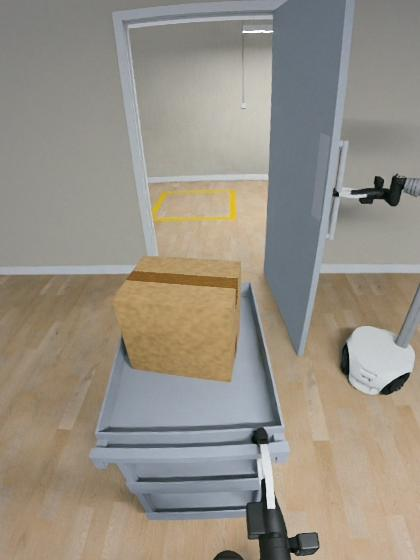

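move:
  blocking: false
  r1: {"joints":{"gripper_m":0.08}}

Scene clock: 3537.80 s.
move: r1 moving
r1.base_odometry: x=-3.413 y=-1.343 heading=+0.801
r1.turned_by_wheels: +0.000
r1.turned_by_imu: -0.001
r1.base_tilt: forward=-1.6 right=+1.3
r1.lidar_m: 0.38 0.38 2.62 2.55 2.69 3.40 3.36 3.01 2.24 2.18 2.29 0.48
r1.base_status: not commanded
r1.joint_positions: lift_m=+0.684 arm_m=+0.000 wrist_yaw_rad=+0.009 wrist_pitch_rad=+0.002 wrist_roll_rad=+1.568 gripper_m=-0.004
r1.joint_status: gripper_m moving
r1.measured_speeds: translate_m=+0.000 strafe_m=+0.000 rotate_rad=-0.001 lift_m=+0.000 arm_m=+0.000 wrist_yaw_rad=+0.000 wrist_pitch_rad=+0.000 wrist_roll_rad=+0.000
r1.motor_effort: lift_m=+23(23) arm_m=-3(4) wheel_0=+3(3) wheel_1=-3(3) wheel_2=+5(8)
r1.servo_current: wrist_yaw_rad=78(78) wrist_pitch_rad=39(52) wrist_roll_rad=39(59) gripper_m=72(72)
r1.contact_limits: translate_m 0.4
r1.hand_pose: x=+0.4600 y=-0.0849 z=+0.8612 quat_wxyz=(+0.708, +0.706, +0.004, +0.002) (m; r1's base frame)
r1.wrist_depth_mm: - - - - - 1808 1205 / - - 1255 1255 - 1618 1229 / - - - - - 1661 1255 / - - - - - 1576 1138 / - - 603 175 235 242 - / - 452 191 188 235 - - / - 439 433 144 233 - -
r2: as last shown
r2.lidar_m: 0.41 0.45 0.85 0.98 4.67 2.25 1.45 1.30 1.32 1.25 1.14 0.81
r2.motor_effort: lift_m=+20(20) arm_m=-4(4) wheel_0=-12(13) wheel_1=-9(9) wheel_2=+10(11)
r2.servo_current: wrist_yaw_rad=78(98) wrist_pitch_rad=39(46) wrist_roll_rad=52(52) gripper_m=98(111)
r2.wrist_depth_mm: - - 231 162 249 258 268 / - - 230 236 250 258 270 / - - 232 164 251 260 271 / - - 233 165 252 263 271 / 831 - 235 166 255 265 273 / 842 - 233 167 178 266 276 / 621 - 235 - 258 262 278
pictures: none

move:
  blocking: false
  r1: {"base":{"translate_m":-0.005,"strafe_m":0.2}}

wait:
  seconds: 2.5

Scene clock: 3541.37 s.
earlier move: r1 done
move: r1 moving
r1.base_odometry: x=-3.439 y=-1.319 heading=+0.801
r1.turned_by_wheels: +0.000
r1.turned_by_imu: +0.000
r1.base_tilt: forward=-1.6 right=+1.3
r1.lidar_m: 0.38 0.40 2.59 2.52 2.63 3.42 3.37 3.08 2.30 2.22 2.32 0.46
r1.base_status: translate_m moving; strafe_m moving
r1.joint_positions: lift_m=+0.684 arm_m=+0.000 wrist_yaw_rad=+0.002 wrist_pitch_rad=+0.001 wrist_roll_rad=+1.568 gripper_m=+0.080
r1.joint_status: all done
r1.measured_speeds: translate_m=-0.004 strafe_m=+0.138 rotate_rad=+0.002 lift_m=+0.000 arm_m=+0.000 wrist_yaw_rad=+0.000 wrist_pitch_rad=+0.000 wrist_roll_rad=+0.000
r1.motor_effort: lift_m=+23(23) arm_m=+4(4) wheel_0=-9(11) wheel_1=+9(9) wheel_2=+3(4)
r1.servo_current: wrist_yaw_rad=46(72) wrist_pitch_rad=46(46) wrist_roll_rad=65(65) gripper_m=46(46)
r1.hand_pose: x=+0.4595 y=-0.0868 z=+0.8615 quat_wxyz=(+0.708, +0.706, +0.001, +0.000) (m; r1's base frame)
r1.wrist_depth_mm: - - - - - 1708 1229 / - - - - - 1708 1229 / - - - - - 1618 1229 / - - - 189 249 256 258 / - - 654 246 246 - - / - 459 211 184 195 - - / - 442 442 138 241 - -
r2: as last shown
r2.turned_by_imu: +0.001
r2.lidar_m: 0.41 0.44 0.80 0.99 4.68 2.25 1.43 1.27 1.32 1.26 1.13 0.85
r2.motor_effort: lift_m=+20(20) arm_m=-3(4) wheel_0=-12(13) wheel_1=-9(9) wheel_2=+11(11)
r2.servo_current: wrist_yaw_rad=91(91) wrist_pitch_rad=39(46) wrist_roll_rad=39(59) gripper_m=98(104)
r2.wrist_depth_mm: - - 230 161 250 259 267 / - - 230 234 249 259 267 / - - 232 164 251 259 272 / - - 234 165 252 263 273 / 842 - 236 167 255 264 273 / 831 - 232 167 179 266 276 / 621 - 235 - 257 262 277
pictures: none

Scene clock: 3542.83 s.
earlier move: r1 done
r1.base_odometry: x=-3.560 y=-1.208 heading=+0.800
r1.turned_by_wheels: -0.001
r1.turned_by_imu: +0.000
r1.base_tilt: forward=-1.6 right=+1.3
r1.lidar_m: 0.38 0.42 2.45 2.34 2.48 3.43 3.36 3.29 2.47 2.39 1.54 0.44
r1.base_status: done
r1.joint_positions: lift_m=+0.684 arm_m=+0.000 wrist_yaw_rad=-0.003 wrist_pitch_rad=+0.001 wrist_roll_rad=+1.568 gripper_m=+0.080
r1.joint_status: all done
r1.measured_speeds: all 0
r1.motor_effort: lift_m=+23(23) arm_m=+4(4) wheel_0=-4(11) wheel_1=+0(11) wheel_2=-2(5)
r1.servo_current: wrist_yaw_rad=39(72) wrist_pitch_rad=46(52) wrist_roll_rad=20(65) gripper_m=46(52)
r1.hand_pose: x=+0.4590 y=-0.0882 z=+0.8614 quat_wxyz=(+0.708, +0.706, +0.000, -0.001) (m; r1's base frame)
r1.wrist_depth_mm: - - - 258 258 1708 1255 / - - - 253 256 - - / - - - 249 251 - - / - 449 449 247 247 - - / - 455 459 242 243 - - / - 462 198 182 194 - - / - 473 473 138 237 134 -
r2.base_odometry: x=-2.695 y=+0.155 heading=-2.611
r2.turned_by_wheels: +0.000
r2.turned_by_imu: +0.000
r2.base_tilt: forward=-0.6 right=+0.1
r2.lidar_m: 0.39 0.44 0.83 0.94 4.67 2.24 1.44 1.28 1.33 1.28 1.11 0.84
r2.base_status: not commanded
r2.joint_positions: lift_m=+0.900 arm_m=+0.000 wrist_yaw_rad=+0.656 wrist_pitch_rad=+0.001 wrist_roll_rad=+0.000 gripper_m=-0.029
r2.joint_status: not commanded
r2.measured_speeds: all 0
r2.motor_effort: lift_m=+20(21) arm_m=-3(4) wheel_0=-12(13) wheel_1=-9(9) wheel_2=+11(11)
r2.servo_current: wrist_yaw_rad=85(91) wrist_pitch_rad=39(46) wrist_roll_rad=46(59) gripper_m=104(111)
r2.hand_pose: x=+0.4528 y=+0.1066 z=+1.0777 quat_wxyz=(+0.947, +0.000, +0.000, +0.322) (m; r2's base frame)
r2.wrist_depth_mm: - - 229 162 249 257 270 / - - 231 235 250 258 268 / - - 233 164 251 260 271 / - - 233 165 251 262 273 / 842 - 235 167 254 263 274 / 842 - 233 167 178 266 277 / 621 - 235 - 258 263 277
wait: 1.47 of 2.5 s (r1 has come to rest)
pictures: none

move:
  blocking: false
  r1: {"base":{"translate_m":0.01},"joints":{"gripper_m":-0.03},"pace":"slow","contact_limits":{"translate_m":0.2}}

wait:
  seconds: 2.2

move:
  blocking: false
  r1: {"base":{"translate_m":0.14},"pace":"slow","contact_limits":{"translate_m":0.4}}

Scene clock: 3551.33 s.
move: r1 moving
r1.base_odometry: x=-3.554 y=-1.201 heading=+0.800
r1.turned_by_wheels: +0.000
r1.turned_by_imu: +0.000
r1.base_tilt: forward=-1.6 right=+1.3
r1.lidar_m: 0.39 0.43 2.41 2.33 2.46 3.41 3.37 3.28 2.47 2.39 1.48 0.43
r1.base_status: translate_m moving
r1.joint_positions: lift_m=+0.684 arm_m=+0.000 wrist_yaw_rad=-0.004 wrist_pitch_rad=+0.004 wrist_roll_rad=+1.568 gripper_m=+0.071
r1.joint_status: gripper_m moving
r1.measured_speeds: translate_m=+0.015 strafe_m=+0.000 rotate_rad=+0.003 lift_m=+0.000 arm_m=+0.000 wrist_yaw_rad=+0.000 wrist_pitch_rad=+0.000 wrist_roll_rad=+0.000
r1.motor_effort: lift_m=+23(23) arm_m=+4(4) wheel_0=+5(5) wheel_1=+3(4) wheel_2=-6(11)
r1.servo_current: wrist_yaw_rad=46(65) wrist_pitch_rad=39(52) wrist_roll_rad=52(59) gripper_m=59(65)
r1.contact_limits: translate_m 0.2
r1.hand_pose: x=+0.4589 y=-0.0886 z=+0.8607 quat_wxyz=(+0.708, +0.706, +0.000, -0.003) (m; r1's base frame)
r1.wrist_depth_mm: - - - 257 259 1756 1205 / - - - 253 255 - - / - - - 250 251 - - / - 449 449 246 247 - - / - 459 459 242 244 - - / - 462 193 181 196 - - / - 466 473 138 237 - -
r2: as last shown
r2.lidar_m: 0.41 0.45 0.84 0.97 4.65 2.23 1.42 1.29 1.32 1.28 1.15 0.83
r2.motor_effort: lift_m=+20(20) arm_m=-3(4) wheel_0=-13(13) wheel_1=-8(9) wheel_2=+10(11)
r2.servo_current: wrist_yaw_rad=85(85) wrist_pitch_rad=39(46) wrist_roll_rad=39(59) gripper_m=98(104)
r2.wrist_depth_mm: - - 231 162 249 259 268 / - - 231 234 251 259 270 / - - 232 164 252 260 271 / - - 235 165 252 264 272 / 866 - 235 167 253 264 274 / 831 - 232 167 178 267 276 / 615 - 236 - 257 263 277
pictures: none

Scene clock: 3553.53 s.
earlier move: r1 moving
r1.base_odometry: x=-3.553 y=-1.201 heading=+0.800
r1.turned_by_wheels: +0.000
r1.turned_by_imu: +0.000
r1.base_tilt: forward=-1.6 right=+1.3
r1.lidar_m: 0.38 0.43 2.42 2.34 2.47 3.44 3.36 3.29 2.48 2.37 1.54 0.44
r1.base_status: done
r1.joint_positions: lift_m=+0.684 arm_m=+0.000 wrist_yaw_rad=-0.003 wrist_pitch_rad=+0.004 wrist_roll_rad=+1.568 gripper_m=+0.001
r1.joint_status: gripper_m moving
r1.measured_speeds: all 0
r1.motor_effort: lift_m=+23(23) arm_m=+4(4) wheel_0=+3(5) wheel_1=+3(5) wheel_2=-3(11)
r1.servo_current: wrist_yaw_rad=39(72) wrist_pitch_rad=39(52) wrist_roll_rad=65(72) gripper_m=85(98)
r1.contact_limits: translate_m 0.2
r1.hand_pose: x=+0.4591 y=-0.0882 z=+0.8607 quat_wxyz=(+0.708, +0.706, +0.000, -0.002) (m; r1's base frame)
r1.wrist_depth_mm: - - 1281 252 253 1808 1182 / - - - 249 250 - - / - - - 246 248 - - / - 445 449 243 245 - - / - 455 455 213 242 - - / - 469 209 202 186 - - / - 480 473 135 236 - -
r2.base_odometry: x=-2.695 y=+0.155 heading=-2.611
r2.turned_by_wheels: +0.000
r2.turned_by_imu: +0.000
r2.base_tilt: forward=-0.6 right=+0.1
r2.lidar_m: 0.41 0.43 0.82 0.96 4.67 2.23 1.43 1.28 1.32 1.26 1.15 0.87
r2.base_status: not commanded
r2.joint_positions: lift_m=+0.900 arm_m=+0.000 wrist_yaw_rad=+0.656 wrist_pitch_rad=+0.001 wrist_roll_rad=+0.000 gripper_m=-0.029
r2.joint_status: not commanded
r2.measured_speeds: all 0
r2.motor_effort: lift_m=+20(20) arm_m=-3(4) wheel_0=-12(13) wheel_1=-8(9) wheel_2=+10(11)
r2.servo_current: wrist_yaw_rad=78(91) wrist_pitch_rad=39(46) wrist_roll_rad=39(59) gripper_m=98(111)
r2.hand_pose: x=+0.4528 y=+0.1066 z=+1.0777 quat_wxyz=(+0.947, +0.000, +0.000, +0.322) (m; r2's base frame)
r2.wrist_depth_mm: - - 230 162 248 258 268 / - - 231 236 249 260 268 / - - 232 164 251 260 271 / - - 234 165 252 262 273 / 854 - 235 167 255 265 274 / 831 - 233 167 178 266 276 / 615 - 235 - 258 264 277
wait: 2.20 s; no rest
pictures: none

Scene clock: 3554.03 s.
earlier move: r1 moving
move: r1 moving
r1.base_odometry: x=-3.545 y=-1.192 heading=+0.800
r1.turned_by_wheels: +0.000
r1.turned_by_imu: +0.000
r1.base_tilt: forward=-1.6 right=+1.3
r1.lidar_m: 0.38 0.41 2.43 2.35 2.48 3.43 3.38 3.29 2.47 2.38 1.52 0.43
r1.base_status: translate_m moving
r1.joint_positions: lift_m=+0.684 arm_m=+0.000 wrist_yaw_rad=-0.003 wrist_pitch_rad=+0.004 wrist_roll_rad=+1.568 gripper_m=-0.020
r1.joint_status: gripper_m moving
r1.measured_speeds: translate_m=+0.045 strafe_m=+0.000 rotate_rad=-0.004 lift_m=+0.000 arm_m=+0.000 wrist_yaw_rad=+0.000 wrist_pitch_rad=+0.001 wrist_roll_rad=+0.000
r1.motor_effort: lift_m=+23(23) arm_m=+2(3) wheel_0=+6(7) wheel_1=+7(7) wheel_2=-10(10)
r1.servo_current: wrist_yaw_rad=52(78) wrist_pitch_rad=46(52) wrist_roll_rad=26(65) gripper_m=85(104)
r1.contact_limits: translate_m 0.4
r1.hand_pose: x=+0.4591 y=-0.0882 z=+0.8607 quat_wxyz=(+0.708, +0.706, +0.001, -0.002) (m; r1's base frame)
r1.wrist_depth_mm: - - - 244 246 1863 1182 / - - - 241 243 - - / - - - 237 238 - - / - 433 442 176 236 - - / - 445 445 173 233 - - / - 455 208 171 183 - - / - 459 466 135 227 - -
r2: as last shown
r2.lidar_m: 0.40 0.42 0.82 0.98 4.66 2.28 1.44 1.28 1.31 1.27 1.13 0.85
r2.motor_effort: lift_m=+20(20) arm_m=-3(4) wheel_0=-12(13) wheel_1=-9(9) wheel_2=+10(11)
r2.servo_current: wrist_yaw_rad=85(91) wrist_pitch_rad=39(46) wrist_roll_rad=39(59) gripper_m=104(104)
r2.wrist_depth_mm: - - 229 162 250 258 270 / - - 230 235 251 259 270 / - - 233 164 251 262 271 / - - 234 165 251 263 273 / 854 - 235 166 254 264 274 / 820 - 233 167 178 266 277 / 615 - 236 - 258 262 278
pictures: none

move:
  blocking: false
  r1: {"base":{"translate_m":0.06},"pace":"slow","contact_limits":{"translate_m":0.4}}

Scene clock: 3561.27 s.
earlier move: r1 done
move: r1 moving
r1.base_odometry: x=-3.447 y=-1.092 heading=+0.801
r1.turned_by_wheels: +0.000
r1.turned_by_imu: +0.000
r1.base_tilt: forward=-1.6 right=+1.2
r1.lidar_m: 0.38 0.40 2.42 2.34 2.47 3.49 3.53 3.28 2.45 2.39 1.39 0.43
r1.base_status: translate_m moving
r1.joint_positions: lift_m=+0.684 arm_m=+0.000 wrist_yaw_rad=-0.003 wrist_pitch_rad=+0.004 wrist_roll_rad=+1.568 gripper_m=-0.029
r1.joint_status: all done
r1.measured_speeds: translate_m=+0.048 strafe_m=+0.000 rotate_rad=+0.002 lift_m=+0.000 arm_m=+0.000 wrist_yaw_rad=+0.000 wrist_pitch_rad=+0.000 wrist_roll_rad=+0.000
r1.motor_effort: lift_m=+23(23) arm_m=+4(4) wheel_0=+7(7) wheel_1=+5(7) wheel_2=-10(12)
r1.servo_current: wrist_yaw_rad=52(65) wrist_pitch_rad=39(52) wrist_roll_rad=46(52) gripper_m=59(59)
r1.contact_limits: translate_m 0.4
r1.hand_pose: x=+0.4589 y=-0.0884 z=+0.8607 quat_wxyz=(+0.708, +0.706, +0.000, -0.003) (m; r1's base frame)
r1.wrist_depth_mm: - 1160 1138 236 236 - - / - - - 235 235 - - / - 427 430 172 234 - - / - 433 439 172 234 - - / - 449 449 171 231 - - / - 459 452 182 229 - - / - 466 477 - 229 - -
r2: as last shown
r2.turned_by_imu: +0.001
r2.lidar_m: 0.40 0.44 0.75 0.96 4.66 2.23 1.45 1.28 1.32 1.24 1.13 0.81
r2.motor_effort: lift_m=+20(20) arm_m=-3(4) wheel_0=-12(13) wheel_1=-8(9) wheel_2=+10(11)
r2.servo_current: wrist_yaw_rad=78(91) wrist_pitch_rad=33(39) wrist_roll_rad=65(65) gripper_m=98(104)
r2.wrist_depth_mm: - - 231 161 249 258 268 / - - 230 234 250 260 270 / - - 232 163 251 262 270 / - - 234 165 250 262 271 / 707 946 235 167 254 264 274 / 699 842 232 167 179 266 276 / 591 585 234 - 258 262 278
pictures: none

move:
  blocking: false
  r1: {"base":{"translate_m":0.2,"strafe_m":-0.026},"pace":"slow","contact_limits":{"translate_m":0.4}}

wait:
  seconds: 3

Scene clock: 3571.80 s.
earlier move: r1 done
move: r1 moving
r1.base_odometry: x=-3.405 y=-1.050 heading=+0.801
r1.turned_by_wheels: +0.000
r1.turned_by_imu: +0.000
r1.base_tilt: forward=-1.6 right=+1.3
r1.lidar_m: 0.37 0.40 2.44 2.36 2.47 3.44 3.62 3.28 2.45 2.38 1.33 0.43
r1.base_status: translate_m moving; strafe_m moving
r1.joint_positions: lift_m=+0.684 arm_m=+0.000 wrist_yaw_rad=-0.003 wrist_pitch_rad=+0.004 wrist_roll_rad=+1.568 gripper_m=-0.029
r1.joint_status: not commanded
r1.measured_speeds: translate_m=+0.048 strafe_m=-0.007 rotate_rad=-0.001 lift_m=+0.000 arm_m=+0.000 wrist_yaw_rad=+0.000 wrist_pitch_rad=+0.000 wrist_roll_rad=+0.000
r1.motor_effort: lift_m=+23(23) arm_m=+4(4) wheel_0=+6(9) wheel_1=+6(6) wheel_2=-9(9)
r1.servo_current: wrist_yaw_rad=52(59) wrist_pitch_rad=46(46) wrist_roll_rad=52(59) gripper_m=52(59)
r1.contact_limits: translate_m 0.4
r1.hand_pose: x=+0.4589 y=-0.0884 z=+0.8607 quat_wxyz=(+0.708, +0.706, +0.000, -0.003) (m; r1's base frame)
r1.wrist_depth_mm: - 1078 1098 236 239 - - / - - - - 236 - - / - 452 430 174 235 - - / - 433 436 172 232 - - / - 452 445 171 231 - - / - 459 455 177 230 - - / - 462 466 147 229 - -
r2: as last shown
r2.lidar_m: 0.42 0.43 0.79 0.95 4.66 2.27 1.43 1.30 1.31 1.25 1.13 0.84
r2.motor_effort: lift_m=+20(20) arm_m=-3(4) wheel_0=-12(13) wheel_1=-8(9) wheel_2=+11(11)
r2.servo_current: wrist_yaw_rad=85(85) wrist_pitch_rad=33(46) wrist_roll_rad=46(52) gripper_m=98(111)
r2.wrist_depth_mm: - - 230 162 249 258 267 / - - 231 235 250 258 268 / - - 233 164 251 262 271 / - - 234 165 251 263 272 / 654 842 234 167 254 264 273 / 661 788 232 167 178 267 274 / 591 603 234 - 258 263 278
pictures: none

Scene clock: 3574.60 s.
earlier move: r1 done
r1.base_odometry: x=-3.257 y=-0.932 heading=+0.801
r1.turned_by_wheels: +0.000
r1.turned_by_imu: +0.000
r1.base_tilt: forward=-1.6 right=+1.3
r1.lidar_m: 0.38 0.38 2.44 2.36 2.52 3.50 3.79 3.26 2.44 2.35 1.19 0.43
r1.base_status: done
r1.joint_positions: lift_m=+0.684 arm_m=+0.000 wrist_yaw_rad=-0.003 wrist_pitch_rad=+0.004 wrist_roll_rad=+1.568 gripper_m=-0.029
r1.joint_status: not commanded
r1.measured_speeds: all 0
r1.motor_effort: lift_m=+23(23) arm_m=+4(4) wheel_0=+5(9) wheel_1=+2(7) wheel_2=-2(12)
r1.servo_current: wrist_yaw_rad=59(72) wrist_pitch_rad=46(52) wrist_roll_rad=46(65) gripper_m=52(65)
r1.contact_limits: translate_m 0.4
r1.hand_pose: x=+0.4590 y=-0.0882 z=+0.8607 quat_wxyz=(+0.708, +0.706, +0.001, -0.002) (m; r1's base frame)
r1.wrist_depth_mm: - 917 904 245 246 - - / - - - 243 243 - - / 1756 - - 237 239 - - / 1863 439 439 176 236 - - / 1863 449 449 173 233 - - / 1756 455 211 177 230 - - / - 144 455 147 227 - -
r2.base_odometry: x=-2.695 y=+0.155 heading=-2.611
r2.turned_by_wheels: +0.000
r2.turned_by_imu: +0.000
r2.base_tilt: forward=-0.6 right=+0.1
r2.lidar_m: 0.41 0.43 0.75 1.14 4.65 2.23 1.43 1.30 1.31 1.28 1.13 0.85
r2.base_status: not commanded
r2.joint_positions: lift_m=+0.900 arm_m=+0.000 wrist_yaw_rad=+0.656 wrist_pitch_rad=+0.001 wrist_roll_rad=+0.000 gripper_m=-0.029
r2.joint_status: not commanded
r2.measured_speeds: all 0
r2.motor_effort: lift_m=+20(20) arm_m=-3(4) wheel_0=-12(13) wheel_1=-8(9) wheel_2=+10(11)
r2.servo_current: wrist_yaw_rad=78(91) wrist_pitch_rad=46(46) wrist_roll_rad=52(59) gripper_m=98(111)
r2.hand_pose: x=+0.4528 y=+0.1066 z=+1.0777 quat_wxyz=(+0.947, +0.000, +0.000, +0.322) (m; r2's base frame)
r2.wrist_depth_mm: - - 229 161 249 258 268 / - - 230 236 249 259 268 / - - 232 164 251 260 272 / - - 233 165 251 263 272 / - 668 234 167 254 264 273 / 831 676 233 167 178 267 274 / 580 597 234 - 258 262 278
wait: 2.80 of 3 s (r1 has come to rest)
pictures: none

move:
  blocking: false
  r1: {"base":{"translate_m":0.26,"strafe_m":-0.013},"pace":"slow","contact_limits":{"translate_m":0.4}}

wait:
  seconds: 4

Scene clock: 3582.97 s.
move: r1 moving
r1.base_odometry: x=-3.247 y=-0.924 heading=+0.801
r1.turned_by_wheels: +0.000
r1.turned_by_imu: +0.000
r1.base_tilt: forward=-1.6 right=+1.3
r1.lidar_m: 0.37 0.40 2.46 2.36 2.49 3.50 3.81 3.28 2.45 2.35 1.17 0.43
r1.base_status: translate_m moving; strafe_m moving
r1.joint_positions: lift_m=+0.684 arm_m=+0.000 wrist_yaw_rad=-0.003 wrist_pitch_rad=+0.004 wrist_roll_rad=+1.568 gripper_m=-0.029
r1.joint_status: not commanded
r1.measured_speeds: translate_m=+0.049 strafe_m=-0.002 rotate_rad=+0.002 lift_m=+0.000 arm_m=+0.000 wrist_yaw_rad=+0.000 wrist_pitch_rad=+0.000 wrist_roll_rad=+0.000
r1.motor_effort: lift_m=+23(23) arm_m=+4(4) wheel_0=+7(8) wheel_1=+6(6) wheel_2=-8(9)
r1.servo_current: wrist_yaw_rad=46(52) wrist_pitch_rad=46(46) wrist_roll_rad=52(52) gripper_m=52(59)
r1.contact_limits: translate_m 0.4
r1.hand_pose: x=+0.4590 y=-0.0882 z=+0.8607 quat_wxyz=(+0.708, +0.706, +0.001, -0.002) (m; r1's base frame)
r1.wrist_depth_mm: - 917 904 247 247 - - / - - - 244 245 - - / 1808 - - 238 239 - - / 1756 442 439 177 236 - - / 1808 445 442 173 233 - - / 1808 449 211 182 229 - - / - 146 183 148 225 - -
r2: as last shown
r2.lidar_m: 0.40 0.44 0.77 1.13 4.67 2.25 1.44 1.27 1.31 1.24 1.15 0.85
r2.motor_effort: lift_m=+20(21) arm_m=-3(4) wheel_0=-12(13) wheel_1=-9(9) wheel_2=+11(11)
r2.servo_current: wrist_yaw_rad=85(91) wrist_pitch_rad=39(39) wrist_roll_rad=33(52) gripper_m=98(104)
r2.wrist_depth_mm: - - 230 162 248 259 267 / - - 231 235 250 259 270 / - - 233 164 251 262 271 / - - 234 165 251 263 272 / - 668 234 167 254 265 273 / 798 668 233 167 178 266 274 / 580 591 236 - 258 260 277
pictures: none

Scene clock: 3586.37 s.
earlier move: r1 done
r1.base_odometry: x=-3.066 y=-0.755 heading=+0.801
r1.turned_by_wheels: +0.000
r1.turned_by_imu: -0.002
r1.base_tilt: forward=-1.6 right=+1.3
r1.lidar_m: 0.36 0.41 2.42 2.37 2.51 3.49 4.12 3.30 2.43 2.36 1.01 0.45
r1.base_status: done
r1.joint_positions: lift_m=+0.684 arm_m=+0.000 wrist_yaw_rad=-0.003 wrist_pitch_rad=+0.004 wrist_roll_rad=+1.568 gripper_m=-0.029
r1.joint_status: not commanded
r1.measured_speeds: all 0
r1.motor_effort: lift_m=+23(23) arm_m=+4(4) wheel_0=+1(8) wheel_1=+1(7) wheel_2=-4(10)
r1.servo_current: wrist_yaw_rad=39(72) wrist_pitch_rad=52(59) wrist_roll_rad=52(72) gripper_m=52(65)
r1.contact_limits: translate_m 0.4
r1.hand_pose: x=+0.4590 y=-0.0882 z=+0.8607 quat_wxyz=(+0.708, +0.706, +0.001, -0.002) (m; r1's base frame)
r1.wrist_depth_mm: - - - 257 260 - - / - - - 190 254 - - / - - - 246 245 - - / - 439 442 240 241 - - / - 442 445 177 236 - - / - 449 206 177 230 - - / 1576 145 452 150 223 - -
r2.base_odometry: x=-2.695 y=+0.155 heading=-2.611
r2.turned_by_wheels: +0.000
r2.turned_by_imu: +0.000
r2.base_tilt: forward=-0.6 right=+0.1
r2.lidar_m: 0.40 0.43 0.73 1.05 4.67 2.25 1.46 1.30 1.31 1.24 1.14 0.85
r2.base_status: not commanded
r2.joint_positions: lift_m=+0.900 arm_m=+0.000 wrist_yaw_rad=+0.656 wrist_pitch_rad=+0.001 wrist_roll_rad=+0.000 gripper_m=-0.029
r2.joint_status: not commanded
r2.measured_speeds: all 0
r2.motor_effort: lift_m=+20(21) arm_m=-3(4) wheel_0=-13(13) wheel_1=-9(9) wheel_2=+11(11)
r2.servo_current: wrist_yaw_rad=78(98) wrist_pitch_rad=33(52) wrist_roll_rad=33(59) gripper_m=104(111)
r2.hand_pose: x=+0.4528 y=+0.1066 z=+1.0777 quat_wxyz=(+0.947, +0.000, +0.000, +0.322) (m; r2's base frame)
r2.wrist_depth_mm: - - 230 162 248 258 267 / - - 231 235 250 258 270 / - - 232 164 251 260 271 / - - 233 165 253 263 273 / - - 235 167 254 264 272 / 854 904 232 167 178 266 277 / 609 559 235 - 257 263 277
wait: 3.40 of 4 s (r1 has come to rest)
pictures: none


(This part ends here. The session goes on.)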